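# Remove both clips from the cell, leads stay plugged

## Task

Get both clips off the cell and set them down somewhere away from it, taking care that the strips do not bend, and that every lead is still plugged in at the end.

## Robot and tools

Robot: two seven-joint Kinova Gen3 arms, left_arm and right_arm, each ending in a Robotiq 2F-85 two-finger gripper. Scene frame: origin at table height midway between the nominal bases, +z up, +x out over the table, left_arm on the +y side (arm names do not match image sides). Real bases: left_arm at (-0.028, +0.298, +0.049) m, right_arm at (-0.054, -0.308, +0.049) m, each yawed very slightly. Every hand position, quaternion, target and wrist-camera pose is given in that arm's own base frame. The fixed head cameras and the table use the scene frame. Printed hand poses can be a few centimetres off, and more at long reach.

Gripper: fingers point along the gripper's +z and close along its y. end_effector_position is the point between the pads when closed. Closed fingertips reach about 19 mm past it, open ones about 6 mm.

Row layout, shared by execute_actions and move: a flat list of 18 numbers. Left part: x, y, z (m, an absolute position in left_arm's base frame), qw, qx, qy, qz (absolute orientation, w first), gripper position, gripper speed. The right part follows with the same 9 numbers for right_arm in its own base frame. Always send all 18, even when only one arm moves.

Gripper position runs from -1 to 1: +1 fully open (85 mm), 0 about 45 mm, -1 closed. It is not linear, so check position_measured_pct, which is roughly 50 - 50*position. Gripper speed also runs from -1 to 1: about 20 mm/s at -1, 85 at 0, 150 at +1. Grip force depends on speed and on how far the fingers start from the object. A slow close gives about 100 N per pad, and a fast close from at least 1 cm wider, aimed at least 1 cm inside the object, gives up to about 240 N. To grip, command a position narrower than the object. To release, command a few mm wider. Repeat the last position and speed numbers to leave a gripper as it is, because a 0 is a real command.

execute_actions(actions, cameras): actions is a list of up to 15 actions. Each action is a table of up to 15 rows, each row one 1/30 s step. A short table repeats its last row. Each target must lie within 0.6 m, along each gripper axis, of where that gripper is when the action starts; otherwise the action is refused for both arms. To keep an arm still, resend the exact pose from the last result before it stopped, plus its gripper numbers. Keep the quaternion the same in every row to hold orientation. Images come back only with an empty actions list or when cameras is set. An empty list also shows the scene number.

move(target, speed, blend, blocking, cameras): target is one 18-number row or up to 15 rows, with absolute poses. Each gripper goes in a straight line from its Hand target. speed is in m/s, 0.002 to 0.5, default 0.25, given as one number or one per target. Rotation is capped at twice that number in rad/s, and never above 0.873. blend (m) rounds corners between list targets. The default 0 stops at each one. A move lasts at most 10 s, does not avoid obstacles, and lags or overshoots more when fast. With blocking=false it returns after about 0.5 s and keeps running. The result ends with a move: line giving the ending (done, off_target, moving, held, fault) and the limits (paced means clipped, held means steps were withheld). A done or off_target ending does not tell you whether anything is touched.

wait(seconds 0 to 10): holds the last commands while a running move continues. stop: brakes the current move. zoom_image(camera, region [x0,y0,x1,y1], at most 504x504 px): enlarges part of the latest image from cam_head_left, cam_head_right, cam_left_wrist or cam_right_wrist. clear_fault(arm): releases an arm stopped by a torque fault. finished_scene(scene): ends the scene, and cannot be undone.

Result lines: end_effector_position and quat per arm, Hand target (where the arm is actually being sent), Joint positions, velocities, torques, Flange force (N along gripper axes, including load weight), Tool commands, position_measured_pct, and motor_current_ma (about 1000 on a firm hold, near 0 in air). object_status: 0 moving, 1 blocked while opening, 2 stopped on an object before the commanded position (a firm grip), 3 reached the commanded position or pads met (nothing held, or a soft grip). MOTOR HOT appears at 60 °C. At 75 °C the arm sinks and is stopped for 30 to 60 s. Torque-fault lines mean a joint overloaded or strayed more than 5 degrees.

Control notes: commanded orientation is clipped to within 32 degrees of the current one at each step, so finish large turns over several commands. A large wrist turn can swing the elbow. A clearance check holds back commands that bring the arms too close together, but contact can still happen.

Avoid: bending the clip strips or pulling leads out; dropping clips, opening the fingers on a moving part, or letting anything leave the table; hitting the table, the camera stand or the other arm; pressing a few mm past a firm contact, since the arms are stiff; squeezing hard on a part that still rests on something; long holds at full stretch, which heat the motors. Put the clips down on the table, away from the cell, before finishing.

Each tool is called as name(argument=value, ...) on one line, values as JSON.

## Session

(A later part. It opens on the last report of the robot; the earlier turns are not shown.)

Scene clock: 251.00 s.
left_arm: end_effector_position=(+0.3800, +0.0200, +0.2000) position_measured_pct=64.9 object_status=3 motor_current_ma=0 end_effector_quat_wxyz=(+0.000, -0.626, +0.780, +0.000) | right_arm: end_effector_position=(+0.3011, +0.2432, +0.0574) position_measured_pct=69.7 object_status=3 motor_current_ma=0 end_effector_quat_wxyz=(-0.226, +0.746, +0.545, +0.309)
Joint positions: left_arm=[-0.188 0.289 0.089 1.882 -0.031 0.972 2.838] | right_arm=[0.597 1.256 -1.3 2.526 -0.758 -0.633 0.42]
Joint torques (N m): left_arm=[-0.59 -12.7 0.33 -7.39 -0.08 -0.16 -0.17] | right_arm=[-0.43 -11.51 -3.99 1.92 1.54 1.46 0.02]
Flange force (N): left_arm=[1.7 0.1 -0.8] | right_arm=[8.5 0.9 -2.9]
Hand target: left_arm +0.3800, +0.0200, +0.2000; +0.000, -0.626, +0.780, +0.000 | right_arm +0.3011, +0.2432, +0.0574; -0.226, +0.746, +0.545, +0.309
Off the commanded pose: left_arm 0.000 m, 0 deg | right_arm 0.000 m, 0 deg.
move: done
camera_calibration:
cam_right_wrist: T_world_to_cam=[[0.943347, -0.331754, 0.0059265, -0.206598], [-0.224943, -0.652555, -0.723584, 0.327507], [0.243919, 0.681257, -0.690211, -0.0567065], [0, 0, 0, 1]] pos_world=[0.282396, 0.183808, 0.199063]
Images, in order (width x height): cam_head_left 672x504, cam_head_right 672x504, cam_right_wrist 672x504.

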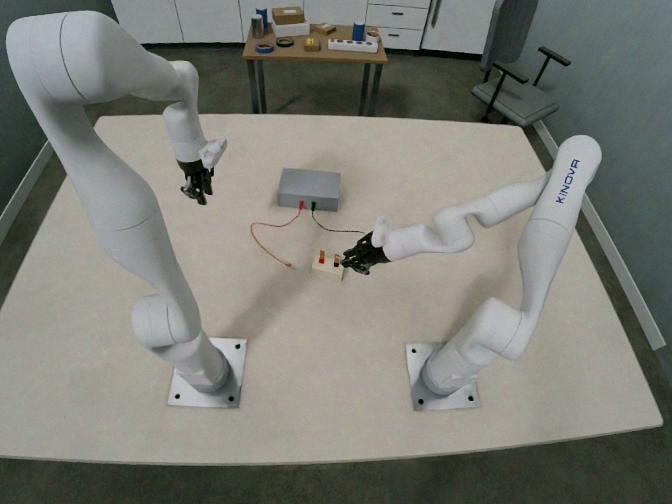

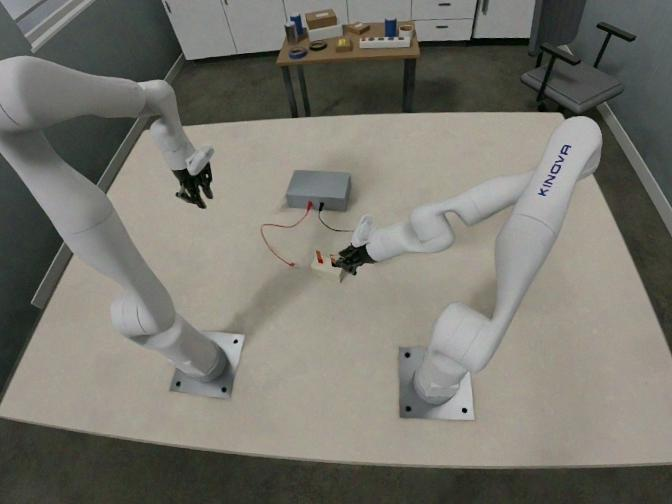

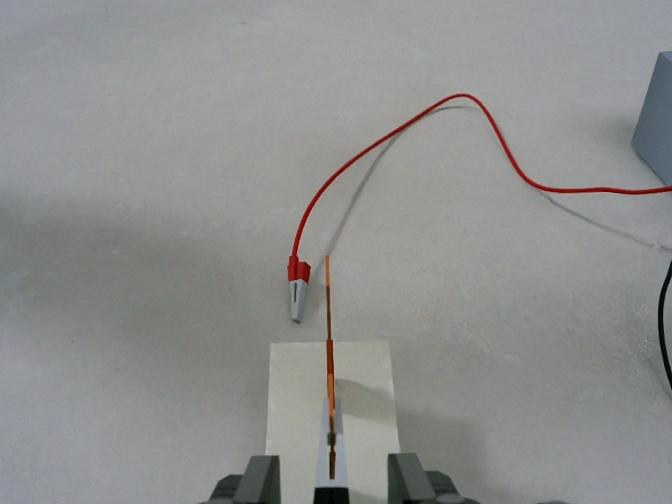

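move(target=[[0.38,0.02,0.2,0,0.6259,-0.7799,0,-0.3,-0.5,0.3023,0.2482,0.0526,-0.2257,0.7460,0.5450,0.3090,-0.4,-1],[0.38,0.02,0.2,0,0.6259,-0.7799,0,-0.3,-0.5,0.3023,0.2482,0.0526,-0.2257,0.7460,0.5450,0.3090,-0.62,-1]], speed=0.06, cameras=["cam_right_wrist","cam_head_left","cam_head_right"])

zoom_image(camera="cam_right_wrist", region=[260, 344, 420, 504])

zoom_image(camera="cam_head_left", region=[300, 220, 400, 300])

Scene clock: 260.83 s.
left_arm: end_effector_position=(+0.3800, +0.0200, +0.2000) position_measured_pct=64.9 object_status=3 motor_current_ma=0 end_effector_quat_wxyz=(+0.000, -0.626, +0.780, +0.000) | right_arm: end_effector_position=(+0.3023, +0.2482, +0.0526) position_measured_pct=81.4 object_status=0 motor_current_ma=0 end_effector_quat_wxyz=(-0.226, +0.746, +0.545, +0.309)
Joint positions: left_arm=[-0.188 0.289 0.089 1.882 -0.031 0.972 2.838] | right_arm=[0.578 1.278 -1.294 2.519 -0.746 -0.655 0.416]
Joint torques (N m): left_arm=[-0.57 -12.71 0.27 -7.43 -0.1 -0.15 -0.17] | right_arm=[-0.32 -11.71 -4.1 2.11 1.52 1.41 -0.05]
Flange force (N): left_arm=[1.8 0.2 -0.7] | right_arm=[8.4 1.3 -2.2]
Hand target: left_arm +0.3800, +0.0200, +0.2000; +0.000, -0.626, +0.780, +0.000 | right_arm +0.3023, +0.2482, +0.0526; -0.226, +0.746, +0.545, +0.309
Off the commanded pose: left_arm 0.000 m, 0 deg | right_arm 0.000 m, 0 deg.
move: done
camera_calibration:
cam_right_wrist: T_world_to_cam=[[0.943355, -0.331733, 0.00590386, -0.20595], [-0.224928, -0.65251, -0.723629, 0.32754], [0.243904, 0.681311, -0.690164, -0.063709], [0, 0, 0, 1]] pos_world=[0.283496, 0.188808, 0.194264]
Images, in order (width x height): cam_head_left 672x504, cam_head_right 672x504, cam_right_wrist 672x504.

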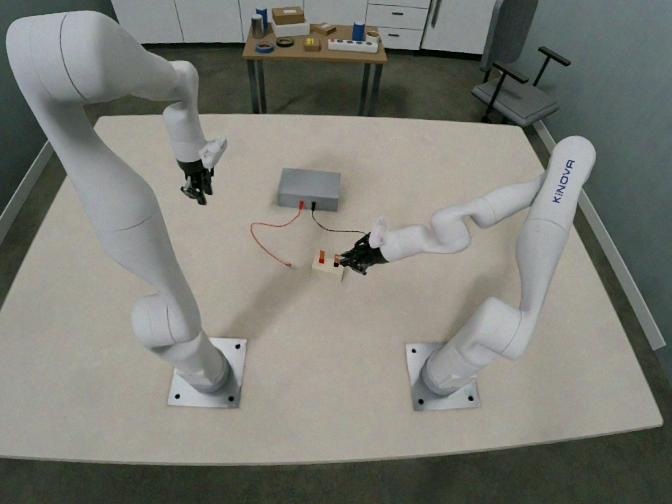

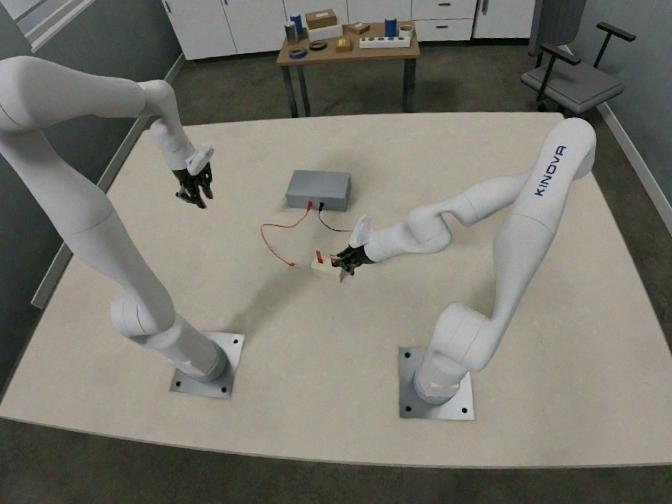

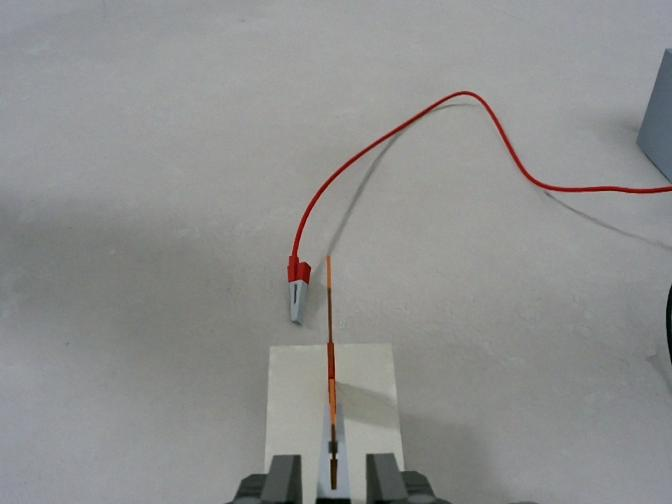

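Scaled by 3.150.

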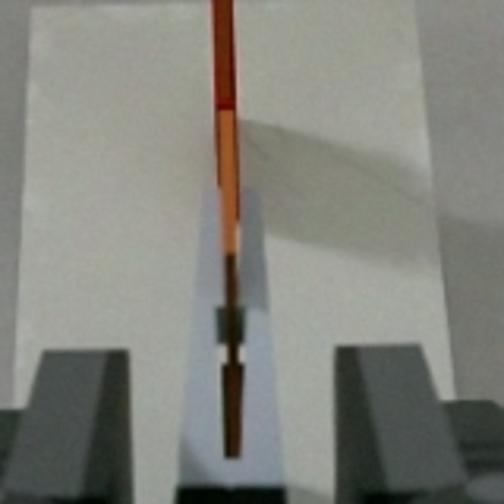

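Scaled by 5.040 from the camera's 672x504 image, which has a finer 960x720 frame.

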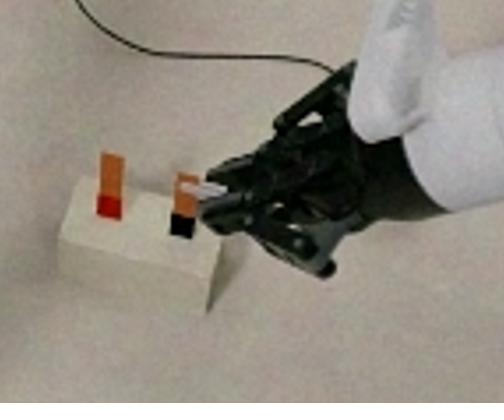

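move(target=[0.38,0.02,0.2,0,0.6259,-0.7799,0,-0.3,-0.5,0.3021,0.2472,0.0526,-0.2257,0.7460,0.5450,0.3090,-0.74,-1], speed=0.06, cameras=["cam_right_wrist","cam_head_left"])

zoom_image(camera="cam_right_wrist", region=[260, 344, 420, 504])

zoom_image(camera="cam_head_left", region=[300, 220, 400, 300])

Scene clock: 269.07 s.
left_arm: end_effector_position=(+0.3800, +0.0200, +0.2000) position_measured_pct=64.9 object_status=3 motor_current_ma=0 end_effector_quat_wxyz=(+0.000, -0.626, +0.780, +0.000) | right_arm: end_effector_position=(+0.3021, +0.2472, +0.0526) position_measured_pct=87.0 object_status=3 motor_current_ma=0 end_effector_quat_wxyz=(-0.226, +0.746, +0.545, +0.309)
Joint positions: left_arm=[-0.188 0.289 0.089 1.882 -0.031 0.972 2.838] | right_arm=[0.581 1.277 -1.294 2.521 -0.745 -0.653 0.417]
Joint torques (N m): left_arm=[-0.6 -12.71 0.3 -7.45 -0.09 -0.13 -0.19] | right_arm=[-0.15 -11.7 -3.98 2.1 1.45 1.34 -0.06]
Flange force (N): left_arm=[1.9 0.2 -0.6] | right_arm=[8.7 1.0 -2.0]
Hand target: left_arm +0.3800, +0.0200, +0.2000; +0.000, -0.626, +0.780, +0.000 | right_arm +0.3021, +0.2472, +0.0526; -0.226, +0.746, +0.545, +0.309
Off the commanded pose: left_arm 0.000 m, 0 deg | right_arm 0.000 m, 0 deg.
move: done
camera_calibration:
cam_right_wrist: T_world_to_cam=[[0.943347, -0.331754, 0.00592686, -0.206186], [-0.224943, -0.652555, -0.723584, 0.326869], [0.243919, 0.681257, -0.690211, -0.0629884], [0, 0, 0, 1]] pos_world=[0.283396, 0.187808, 0.194263]
Images, in order (width x height): cam_head_left 672x504, cam_right_wrist 672x504.

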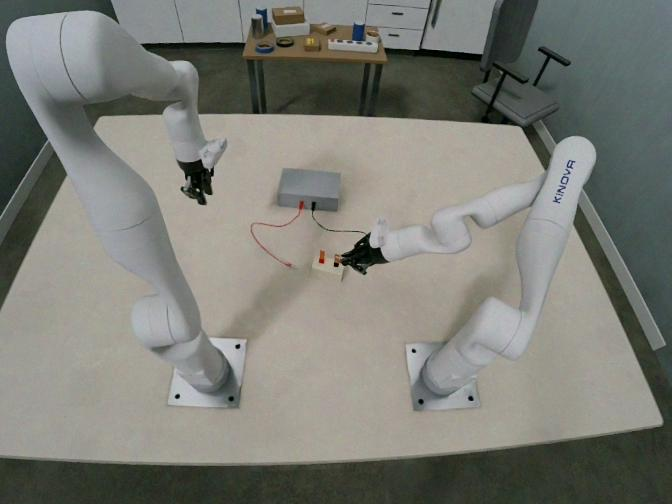

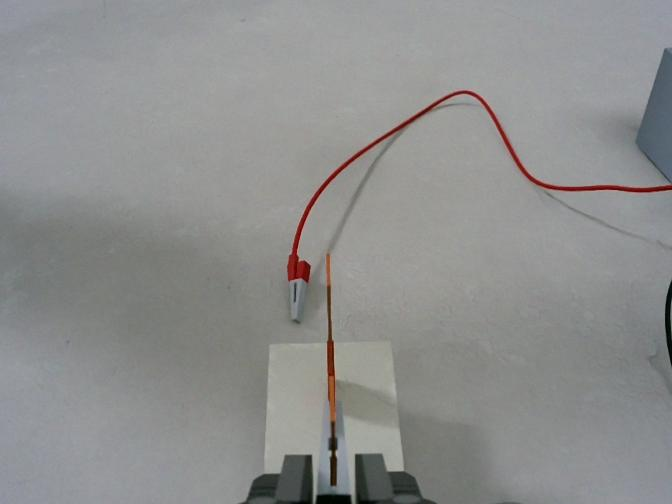

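Scaled by 3.150.

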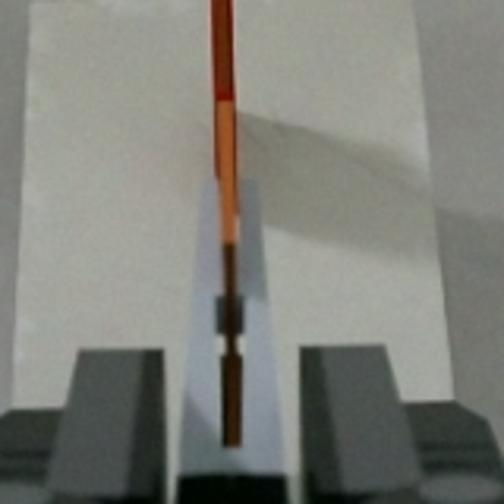

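Scaled by 5.040 from the camera's 672x504 image, which has a finer 960x720 frame.

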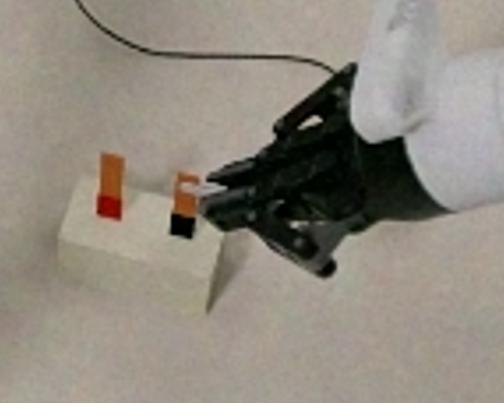

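move(target=[0.38,0.02,0.2,0,0.6259,-0.7799,0,-0.3,-0.5,0.3021,0.2472,0.0526,-0.2257,0.7460,0.5450,0.3090,-0.82,-1], speed=0.06, cameras=["cam_right_wrist","cam_head_left"])

zoom_image(camera="cam_right_wrist", region=[260, 344, 420, 504])

zoom_image(camera="cam_head_left", region=[300, 220, 400, 300])

Scene clock: 272.60 s.
left_arm: end_effector_position=(+0.3800, +0.0200, +0.2000) position_measured_pct=64.9 object_status=3 motor_current_ma=0 end_effector_quat_wxyz=(+0.000, -0.626, +0.780, +0.000) | right_arm: end_effector_position=(+0.3021, +0.2472, +0.0526) position_measured_pct=90.5 object_status=0 motor_current_ma=230 end_effector_quat_wxyz=(-0.226, +0.746, +0.545, +0.309)
Joint positions: left_arm=[-0.188 0.289 0.089 1.882 -0.031 0.972 2.838] | right_arm=[0.581 1.277 -1.294 2.521 -0.745 -0.652 0.417]
Joint torques (N m): left_arm=[-0.6 -12.69 0.24 -7.39 -0.09 -0.14 -0.2] | right_arm=[-0.28 -11.69 -4.05 2.14 1.56 1.41 -0.02]
Flange force (N): left_arm=[1.9 0.1 -0.8] | right_arm=[8.7 1.2 -2.2]
Hand target: left_arm +0.3800, +0.0200, +0.2000; +0.000, -0.626, +0.780, +0.000 | right_arm +0.3021, +0.2472, +0.0526; -0.226, +0.746, +0.545, +0.309
Off the commanded pose: left_arm 0.000 m, 0 deg | right_arm 0.000 m, 0 deg.
move: done
camera_calibration:
cam_right_wrist: T_world_to_cam=[[0.943355, -0.331733, 0.00590386, -0.206093], [-0.224928, -0.65251, -0.723629, 0.326842], [0.243904, 0.681311, -0.690164, -0.0629789], [0, 0, 0, 1]] pos_world=[0.283296, 0.187808, 0.194264]
Images, in order (width x height): cam_head_left 672x504, cam_right_wrist 672x504.

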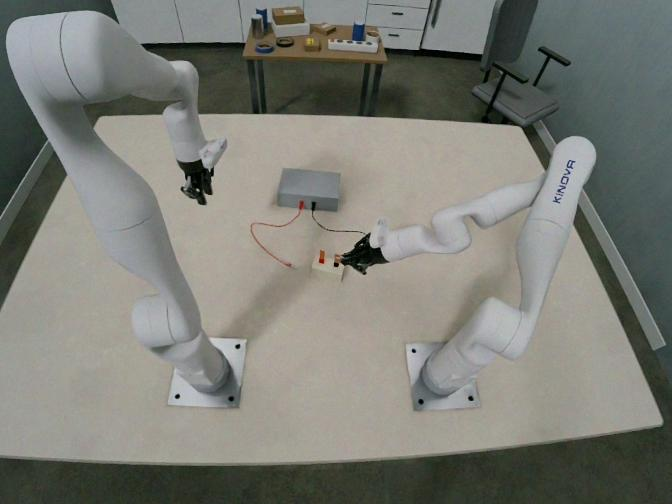

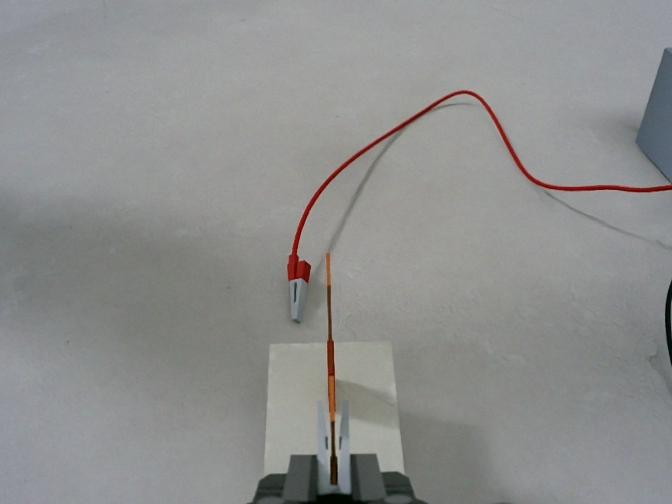

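Scaled by 3.150.

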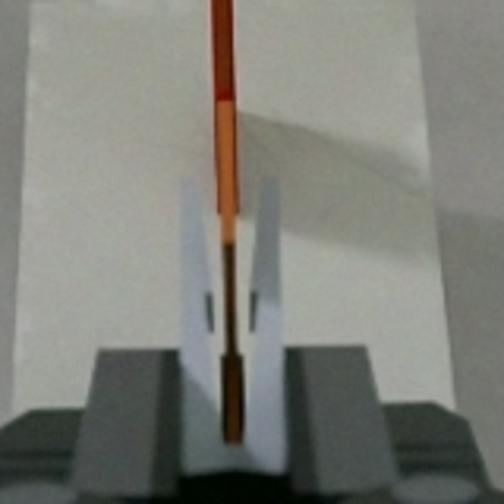

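Scaled by 5.040 from the camera's 672x504 image, which has a finer 960x720 frame.

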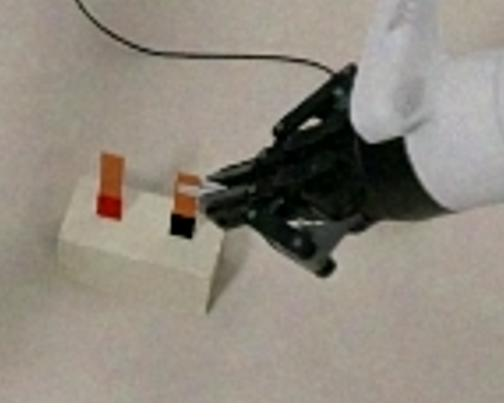

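move(target=[[0.38,0.02,0.2,0,0.6259,-0.7799,0,-0.3,-0.5,0.3021,0.2472,0.0526,-0.2257,0.7460,0.5450,0.3090,-0.845,-1],[0.38,0.02,0.2,0,0.6259,-0.7799,0,-0.3,-0.5,0.2915,0.2139,0.0526,-0.2257,0.7460,0.5450,0.3090,-0.845,-1]], speed=0.04, cameras=["cam_right_wrist","cam_head_left"])

zoom_image(camera="cam_right_wrist", region=[240, 304, 440, 504])

Scene clock: 278.70 s.
left_arm: end_effector_position=(+0.3800, +0.0200, +0.2000) position_measured_pct=64.9 object_status=3 motor_current_ma=0 end_effector_quat_wxyz=(+0.000, -0.626, +0.780, +0.000) | right_arm: end_effector_position=(+0.2915, +0.2139, +0.0526) position_measured_pct=91.8 object_status=3 motor_current_ma=770 end_effector_quat_wxyz=(-0.226, +0.746, +0.545, +0.309)
Joint positions: left_arm=[-0.188 0.289 0.089 1.882 -0.031 0.972 2.838] | right_arm=[0.699 1.257 -1.267 2.565 -0.727 -0.584 0.467]
Joint torques (N m): left_arm=[-0.6 -12.69 0.26 -7.38 -0.07 -0.18 -0.17] | right_arm=[-0.31 -11.19 -3.62 2.33 1.34 1.48 0.04]
Flange force (N): left_arm=[1.8 0.0 -0.9] | right_arm=[8.7 0.8 -2.3]
Hand target: left_arm +0.3800, +0.0200, +0.2000; +0.000, -0.626, +0.780, +0.000 | right_arm +0.2915, +0.2139, +0.0526; -0.226, +0.746, +0.545, +0.309
Off the commanded pose: left_arm 0.000 m, 0 deg | right_arm 0.000 m, 0 deg.
move: done
camera_calibration:
cam_right_wrist: T_world_to_cam=[[0.943347, -0.331754, 0.0059265, -0.20714], [-0.224943, -0.652555, -0.723584, 0.302732], [0.243919, 0.681257, -0.690211, -0.0376926], [0, 0, 0, 1]] pos_world=[0.272696, 0.154508, 0.194263]
Images, in order (width x height): cam_head_left 672x504, cam_right_wrist 672x504.

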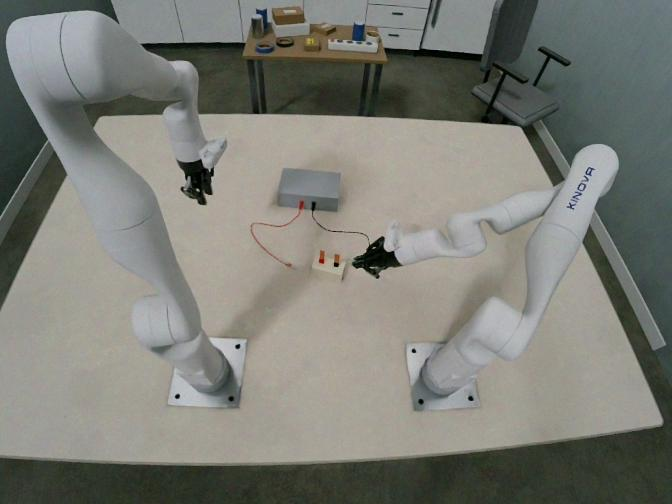

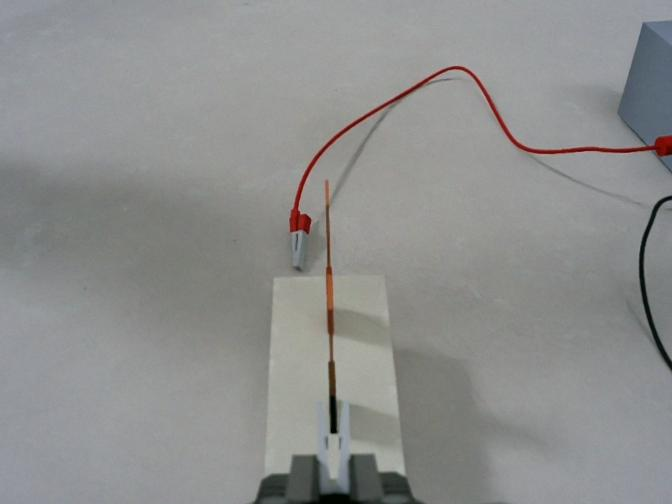

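Scaled by 2.520.

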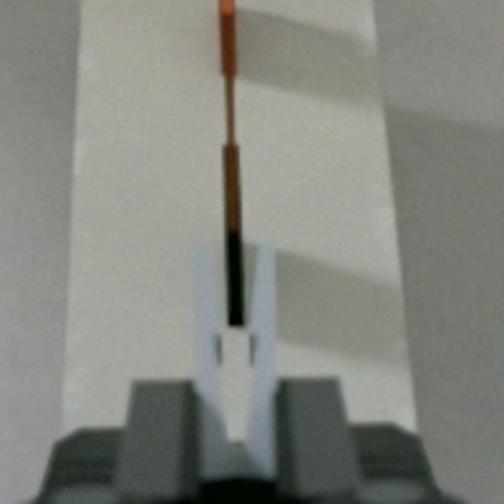

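move(target=[[0.38,0.02,0.2,0,0.6259,-0.7799,0,-0.3,-0.5,0.278,0.171,0.045,-0.2257,0.7460,0.5450,0.3090,-0.845,-1],[0.38,0.02,0.2,0,0.6259,-0.7799,0,-0.3,-0.5,0.278,0.171,-0.01,-0.2257,0.7460,0.5450,0.3090,-0.845,-1]], speed=0.07, blend=[0.01,0], cameras=["all"])

zoom_image(camera="cam_head_left", region=[300, 220, 420, 300])

Scene clock: 283.77 s.
left_arm: end_effector_position=(+0.3800, +0.0200, +0.2000) position_measured_pct=64.9 object_status=3 motor_current_ma=0 end_effector_quat_wxyz=(+0.000, -0.626, +0.780, +0.000) | right_arm: end_effector_position=(+0.2780, +0.1710, -0.0100) position_measured_pct=91.8 object_status=3 motor_current_ma=770 end_effector_quat_wxyz=(-0.226, +0.746, +0.545, +0.309)
Joint positions: left_arm=[-0.188 0.289 0.089 1.882 -0.031 0.972 2.838] | right_arm=[0.856 1.457 -1.077 2.56 -0.57 -0.579 0.661]
Joint torques (N m): left_arm=[-0.58 -12.69 0.27 -7.37 -0.08 -0.15 -0.15] | right_arm=[-0.29 -11.27 -3.32 5.57 1.22 1.86 -0.07]
Flange force (N): left_arm=[1.7 0.1 -0.9] | right_arm=[8.2 3.9 -0.1]
Hand target: left_arm +0.3800, +0.0200, +0.2000; +0.000, -0.626, +0.780, +0.000 | right_arm +0.2780, +0.1710, -0.0100; -0.226, +0.746, +0.545, +0.309
Off the commanded pose: left_arm 0.000 m, 0 deg | right_arm 0.000 m, 0 deg.
move: done
camera_calibration:
cam_left_wrist: T_world_to_cam=[[-0.979222, 0.201276, 0.0247362, 0.357652], [0.201138, 0.97953, -0.00797356, -0.038945], [-0.0258348, -0.00283249, -0.999662, 0.360581], [0, 0, 0, 1]] pos_world=[0.36737, -0.0328179, 0.351302]
cam_right_wrist: T_world_to_cam=[[0.943355, -0.331733, 0.0059035, -0.208267], [-0.224928, -0.65251, -0.723629, 0.226401], [0.243904, 0.681311, -0.690164, -0.0483892], [0, 0, 0, 1]] pos_world=[0.259196, 0.111608, 0.131664]

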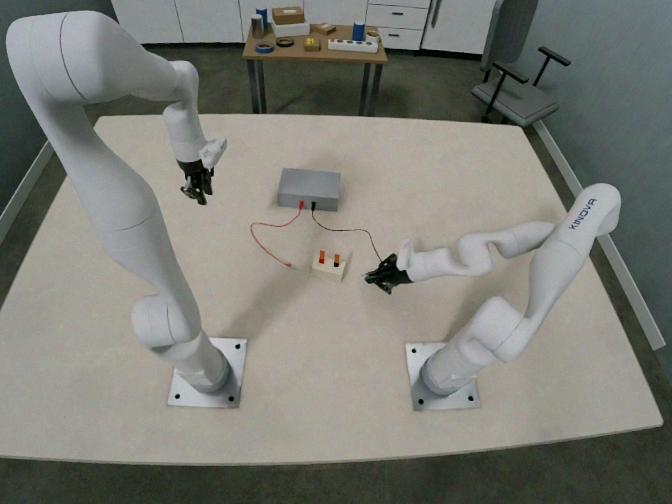

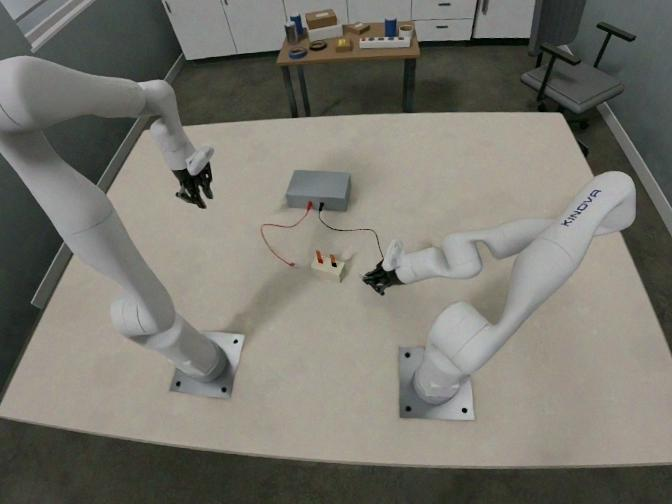

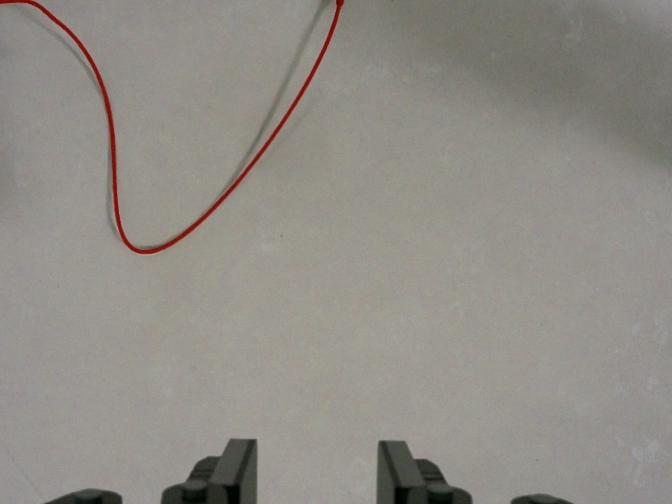

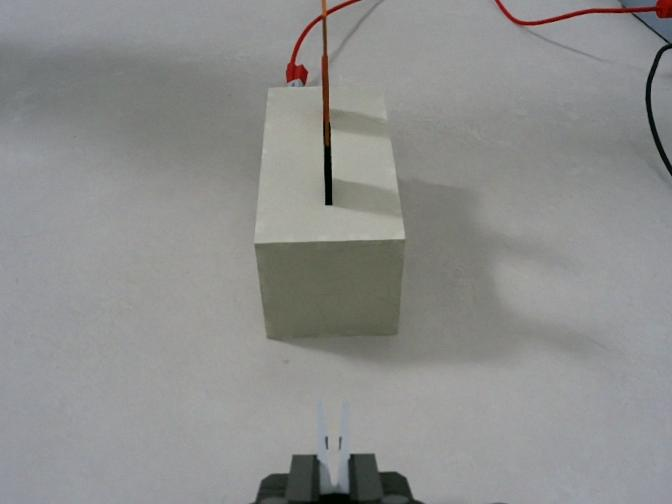

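Scaled by 4.200 from the camera's 672x504 image, which has a finer 960x720 frame.

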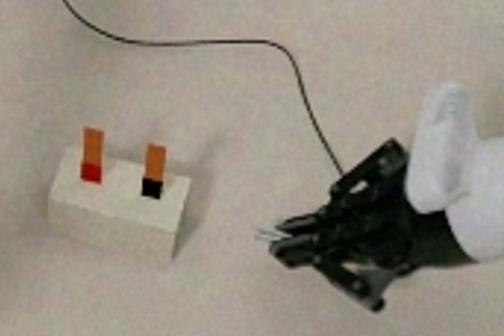

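move(target=[0.38,0.02,0.2,0,0.6259,-0.7799,0,-0.3,-0.5,0.278,0.171,-0.024,-0.2257,0.7460,0.5450,0.3090,-0.845,-1], speed=0.02, cameras=["cam_right_wrist","cam_head_left"])

zoom_image(camera="cam_head_left", region=[340, 240, 400, 300])

Scene clock: 287.57 s.
left_arm: end_effector_position=(+0.3800, +0.0200, +0.2000) position_measured_pct=64.9 object_status=3 motor_current_ma=0 end_effector_quat_wxyz=(+0.000, -0.626, +0.780, +0.000) | right_arm: end_effector_position=(+0.2780, +0.1710, -0.0240) position_measured_pct=91.8 object_status=3 motor_current_ma=770 end_effector_quat_wxyz=(-0.226, +0.746, +0.545, +0.309)
Joint positions: left_arm=[-0.188 0.289 0.089 1.882 -0.031 0.972 2.838] | right_arm=[0.859 1.502 -1.045 2.544 -0.538 -0.592 0.683]
Joint torques (N m): left_arm=[-0.61 -12.76 0.31 -7.38 -0.08 -0.14 -0.18] | right_arm=[-0.28 -11.3 -3.43 6.03 1.26 1.88 -0.02]
Flange force (N): left_arm=[1.8 -0.1 -0.7] | right_arm=[7.9 4.3 0.2]
Hand target: left_arm +0.3800, +0.0200, +0.2000; +0.000, -0.626, +0.780, +0.000 | right_arm +0.2780, +0.1710, -0.0240; -0.226, +0.746, +0.545, +0.309
Off the commanded pose: left_arm 0.000 m, 0 deg | right_arm 0.000 m, 0 deg.
move: done
camera_calibration:
cam_right_wrist: T_world_to_cam=[[0.943355, -0.331733, 0.0059035, -0.208184], [-0.224928, -0.65251, -0.723629, 0.216271], [0.243904, 0.681311, -0.690164, -0.0580515], [0, 0, 0, 1]] pos_world=[0.259196, 0.111608, 0.117664]
Images, in order (width x height): cam_head_left 672x504, cam_right_wrist 672x504.

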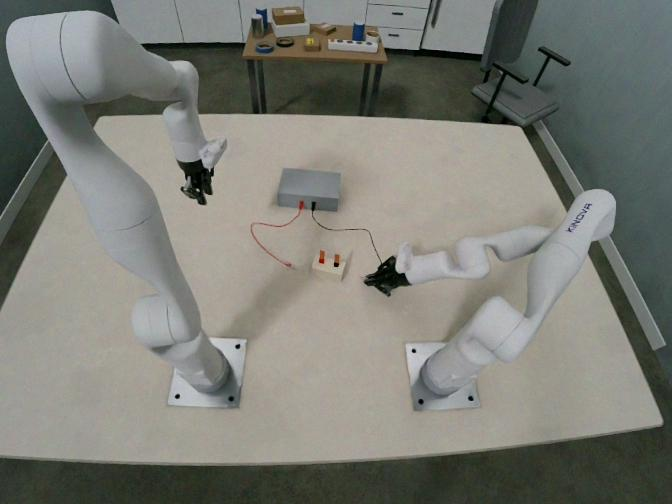

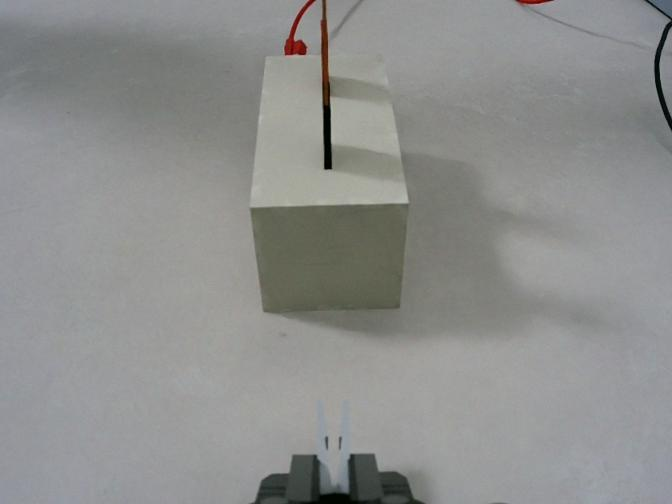

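Scaled by 8.400 from the camera's 672x504 image, which has a finer 960x720 frame.

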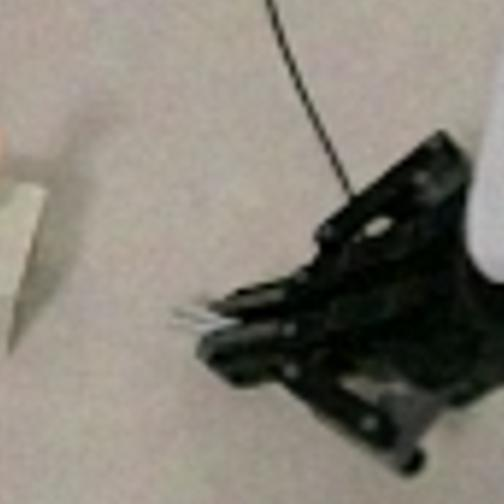

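move(target=[0.38,0.02,0.2,0,0.6259,-0.7799,0,-0.3,-0.5,0.278,0.171,-0.036,-0.2257,0.7460,0.5450,0.3090,-0.845,-1], speed=0.015)

move(target=[0.38,0.02,0.2,0,0.6259,-0.7799,0,-0.3,-0.5,0.278,0.171,-0.039,-0.2257,0.7460,0.5450,0.3090,-0.845,-1], speed=0.01, cameras=["cam_right_wrist","cam_head_left"])

zoom_image(camera="cam_head_left", region=[340, 240, 400, 300])

Scene clock: 292.67 s.
left_arm: end_effector_position=(+0.3800, +0.0200, +0.2000) position_measured_pct=64.9 object_status=3 motor_current_ma=0 end_effector_quat_wxyz=(+0.000, -0.626, +0.780, +0.000) | right_arm: end_effector_position=(+0.2786, +0.1717, -0.0349) position_measured_pct=91.8 object_status=3 motor_current_ma=770 end_effector_quat_wxyz=(-0.226, +0.745, +0.545, +0.310)
Joint positions: left_arm=[-0.188 0.289 0.089 1.882 -0.031 0.972 2.838] | right_arm=[0.863 1.54 -1.022 2.529 -0.513 -0.598 0.702]
Joint torques (N m): left_arm=[-0.6 -12.73 0.29 -7.35 -0.09 -0.17 -0.15] | right_arm=[-13.28 9.32 56.82 -37.02 -16.82 -23.37 0.03]
Flange force (N): left_arm=[1.7 -0.1 -0.9] | right_arm=[120.2 7.1 -200.5]
Hand target: left_arm +0.3800, +0.0200, +0.2000; +0.000, -0.626, +0.780, +0.000 | right_arm +0.2780, +0.1710, -0.0360; -0.226, +0.746, +0.545, +0.309
Off the commanded pose: left_arm 0.000 m, 0 deg | right_arm 0.001 m, 0 deg.
move: done

Scene clock: 293.53 s.
left_arm: end_effector_position=(+0.3800, +0.0200, +0.2000) position_measured_pct=64.9 object_status=3 motor_current_ma=0 end_effector_quat_wxyz=(+0.000, -0.626, +0.780, +0.000) | right_arm: end_effector_position=(+0.2796, +0.1731, -0.0359) position_measured_pct=91.8 object_status=3 motor_current_ma=770 end_effector_quat_wxyz=(-0.227, +0.744, +0.545, +0.313)
Joint positions: left_arm=[-0.188 0.289 0.089 1.882 -0.031 0.972 2.838] | right_arm=[0.866 1.551 -1.023 2.525 -0.513 -0.6 0.714]
Joint torques (N m): left_arm=[-0.62 -12.67 0.31 -7.38 -0.07 -0.13 -0.14] | right_arm=[-14.04 11.1 65.89 -48.06 -18.91 -29.46 -0.01]
Flange force (N): left_arm=[1.7 0.1 -0.8] | right_arm=[139.0 3.7 -233.8]
Hand target: left_arm +0.3800, +0.0200, +0.2000; +0.000, -0.626, +0.780, +0.000 | right_arm +0.2780, +0.1710, -0.0390; -0.226, +0.746, +0.545, +0.309
Off the commanded pose: left_arm 0.000 m, 0 deg | right_arm 0.004 m, 1 deg.
TORQUE WARNING: the torque sensor of joint 3 (upper arm roll) of the right arm reached its warning level (56.7 N m). A warning alone does not stop the arm.
move: off_target (right_arm)
camera_calibration:
cam_right_wrist: T_world_to_cam=[[0.943709, -0.330652, 0.00904545, -0.209112], [-0.220022, -0.647909, -0.729249, 0.207102], [0.246989, 0.686209, -0.684189, -0.0696334], [0, 0, 0, 1]] pos_world=[0.260106, 0.112823, 0.105278]
Images, in order (width x height): cam_head_left 672x504, cam_right_wrist 672x504.

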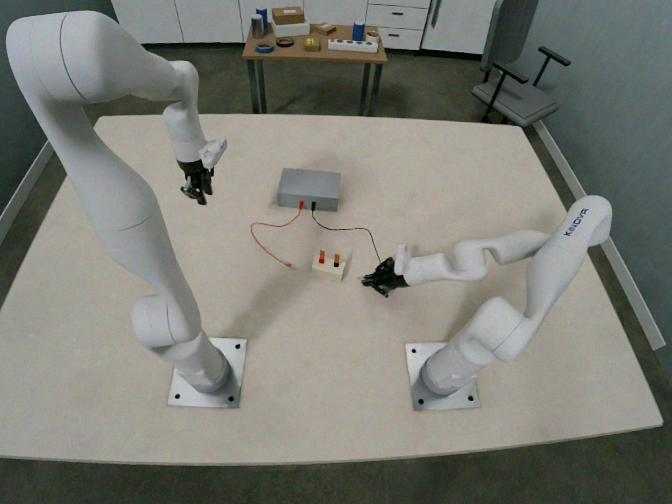

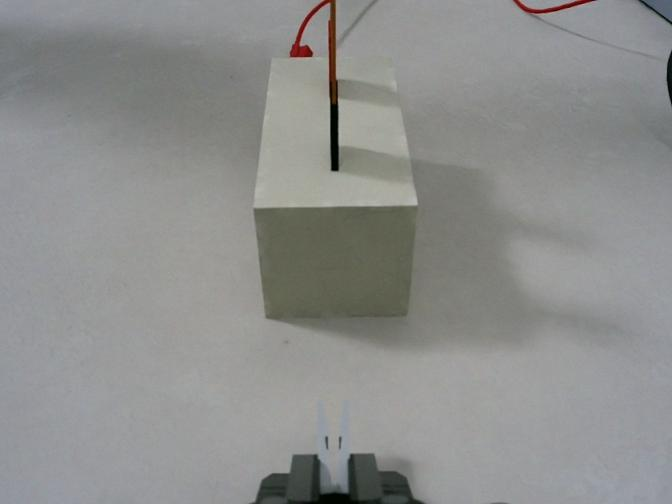

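Scaled by 8.400 from the camera's 672x504 image, which has a finer 960x720 frame.

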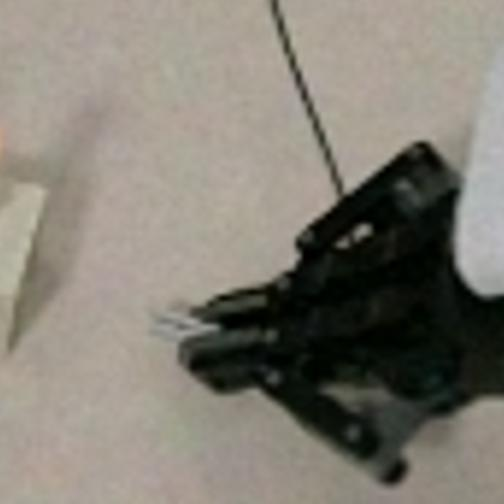

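move(target=[[0.38,0.02,0.2,0,0.6259,-0.7799,0,-0.3,-0.5,0.278,0.171,-0.032,-0.2257,0.7460,0.5450,0.3090,-0.845,-1],[0.38,0.02,0.2,0,0.6259,-0.7799,0,-0.3,-0.5,0.278,0.171,-0.032,-0.2257,0.7460,0.5450,0.3090,-0.5,-1]], speed=0.03, cameras=["cam_right_wrist","cam_head_left"])

zoom_image(camera="cam_head_left", region=[340, 240, 400, 300])

Scene clock: 299.53 s.
left_arm: end_effector_position=(+0.3800, +0.0200, +0.2000) position_measured_pct=64.9 object_status=3 motor_current_ma=0 end_effector_quat_wxyz=(+0.000, -0.626, +0.780, +0.000) | right_arm: end_effector_position=(+0.2780, +0.1710, -0.0320) position_measured_pct=75.8 object_status=0 motor_current_ma=80 end_effector_quat_wxyz=(-0.226, +0.746, +0.545, +0.309)
Joint positions: left_arm=[-0.188 0.289 0.089 1.882 -0.031 0.972 2.838] | right_arm=[0.864 1.532 -1.032 2.534 -0.531 -0.6 0.707]
Joint torques (N m): left_arm=[-0.56 -12.71 0.33 -7.35 -0.09 -0.11 -0.2] | right_arm=[3.57 -10.89 22.61 -16.63 -6.35 -14.1 -0.52]
Flange force (N): left_arm=[1.7 0.0 -0.8] | right_arm=[63.8 -8.2 -58.4]
Hand target: left_arm +0.3800, +0.0200, +0.2000; +0.000, -0.626, +0.780, +0.000 | right_arm +0.2780, +0.1710, -0.0320; -0.226, +0.746, +0.545, +0.309
Off the commanded pose: left_arm 0.000 m, 0 deg | right_arm 0.000 m, 0 deg.
TORQUE WARNING: the torque sensor of joint 3 (upper arm roll) of the right arm reached its warning level (56.7 N m). A warning alone does not stop the arm.
move: done
camera_calibration:
cam_right_wrist: T_world_to_cam=[[0.943349, -0.331751, 0.00574712, -0.208116], [-0.225053, -0.652484, -0.723613, 0.210509], [0.243809, 0.681326, -0.690182, -0.063548], [0, 0, 0, 1]] pos_world=[0.259196, 0.111608, 0.109663]
Images, in order (width x height): cam_head_left 672x504, cam_right_wrist 672x504.

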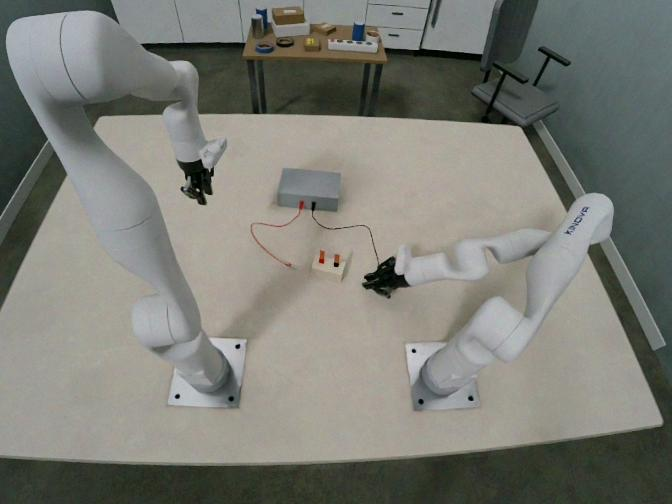

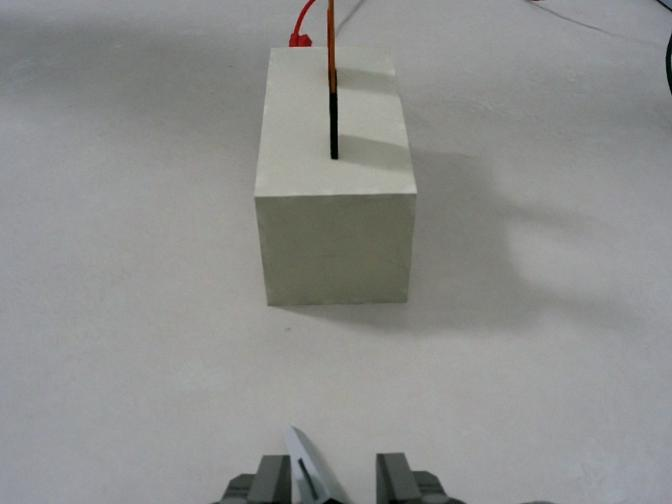

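Scaled by 8.400 from the camera's 672x504 image, which has a finer 960x720 frame.

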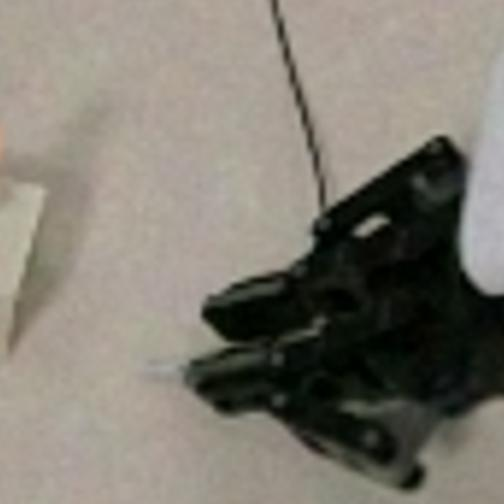

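move(target=[[0.38,0.02,0.2,0,0.6259,-0.7799,0,-0.3,-0.5,0.277,0.168,-0.022,-0.2257,0.7460,0.5450,0.3090,-0.5,-1],[0.38,0.02,0.2,0,0.6259,-0.7799,0,-0.3,-0.5,0.277,0.168,-0.022,-0.2257,0.7460,0.5450,0.3090,-0.2,-1],[0.38,0.02,0.2,0,0.6259,-0.7799,0,-0.3,-0.5,0.270,0.135,0.06,-0.2257,0.7460,0.5450,0.3090,-0.2,-1]], speed=[0.03,0.03,0.06], cameras=["cam_right_wrist","cam_head_left"])

Scene clock: 308.63 s.
left_arm: end_effector_position=(+0.3800, +0.0200, +0.2000) position_measured_pct=64.9 object_status=3 motor_current_ma=0 end_effector_quat_wxyz=(+0.000, -0.626, +0.780, +0.000) | right_arm: end_effector_position=(+0.2706, +0.1348, +0.0600) position_measured_pct=60.2 object_status=3 motor_current_ma=0 end_effector_quat_wxyz=(-0.231, +0.744, +0.547, +0.305)
Joint positions: left_arm=[-0.188 0.289 0.089 1.882 -0.031 0.972 2.838] | right_arm=[1.008 1.109 -1.137 2.577 -0.767 -0.235 0.712]
Joint torques (N m): left_arm=[-0.63 -12.68 0.22 -7.35 -0.04 -0.12 -0.15] | right_arm=[-0.31 -10.43 -2.59 2.74 0.62 1.97 -0.13]
Flange force (N): left_arm=[1.8 0.0 -0.8] | right_arm=[8.6 -1.2 0.9]
Hand target: left_arm +0.3800, +0.0200, +0.2000; +0.000, -0.626, +0.780, +0.000 | right_arm +0.2706, +0.1348, +0.0600; -0.231, +0.744, +0.547, +0.305
Off the commanded pose: left_arm 0.000 m, 0 deg | right_arm 0.001 m, 1 deg.
joint sent to its limit (right arm) — joint 4 (elbow), upper limit, where the elbow is as bent as it goes. The joint targets still meet the commanded pose.
move: done
camera_calibration:
cam_right_wrist: T_world_to_cam=[[0.946667, -0.322189, -0.00407912, -0.215329], [-0.225088, -0.652197, -0.723861, 0.251828], [0.23056, 0.686173, -0.689934, 0.0293529], [0, 0, 0, 1]] pos_world=[0.253761, 0.0747236, 0.201662]
Images, in order (width x height): cam_head_left 672x504, cam_right_wrist 672x504.

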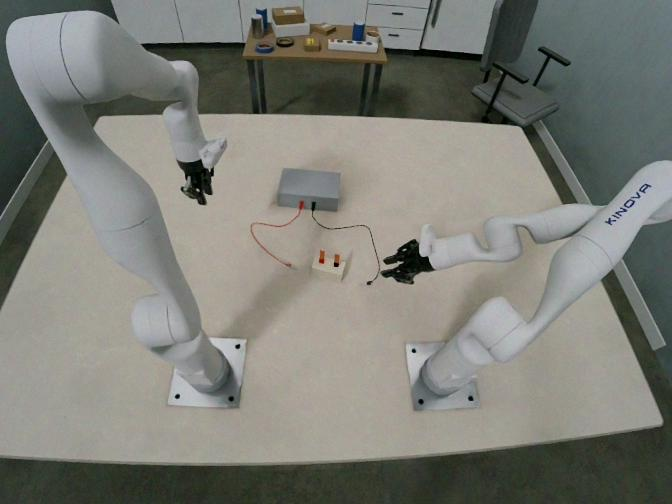

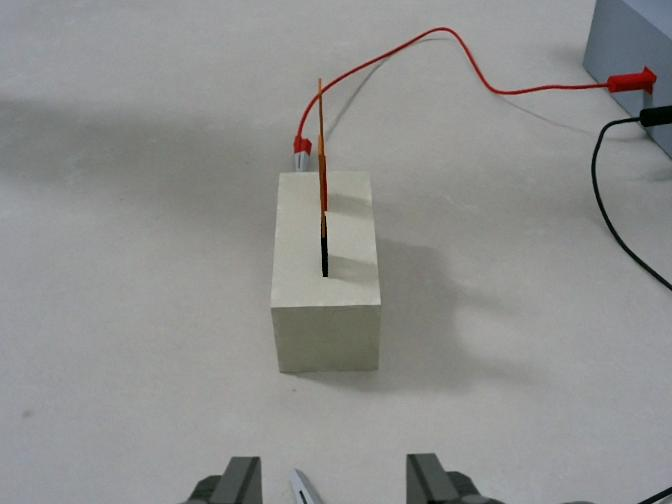

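zoom_image(camera="cam_head_left", region=[250, 180, 400, 300])

zoom_image(camera="cam_right_wrist", region=[230, 60, 400, 300])

Scaled by 3.360 from the camera's 672x504 image, which has a finer 960x720 frame.

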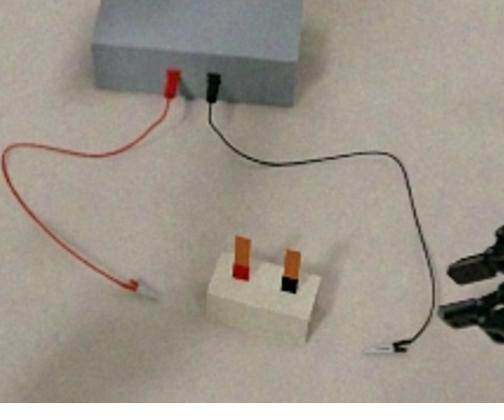

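Scaled by 2.100.

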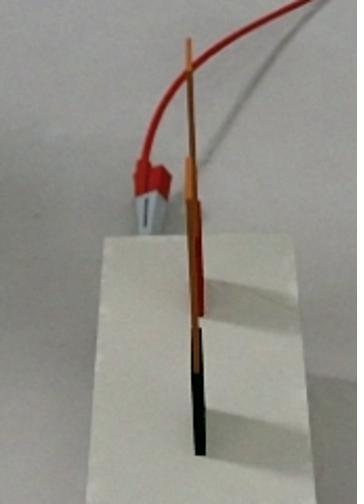

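finished_scene(scene=1)

The scene is finished: the task was done.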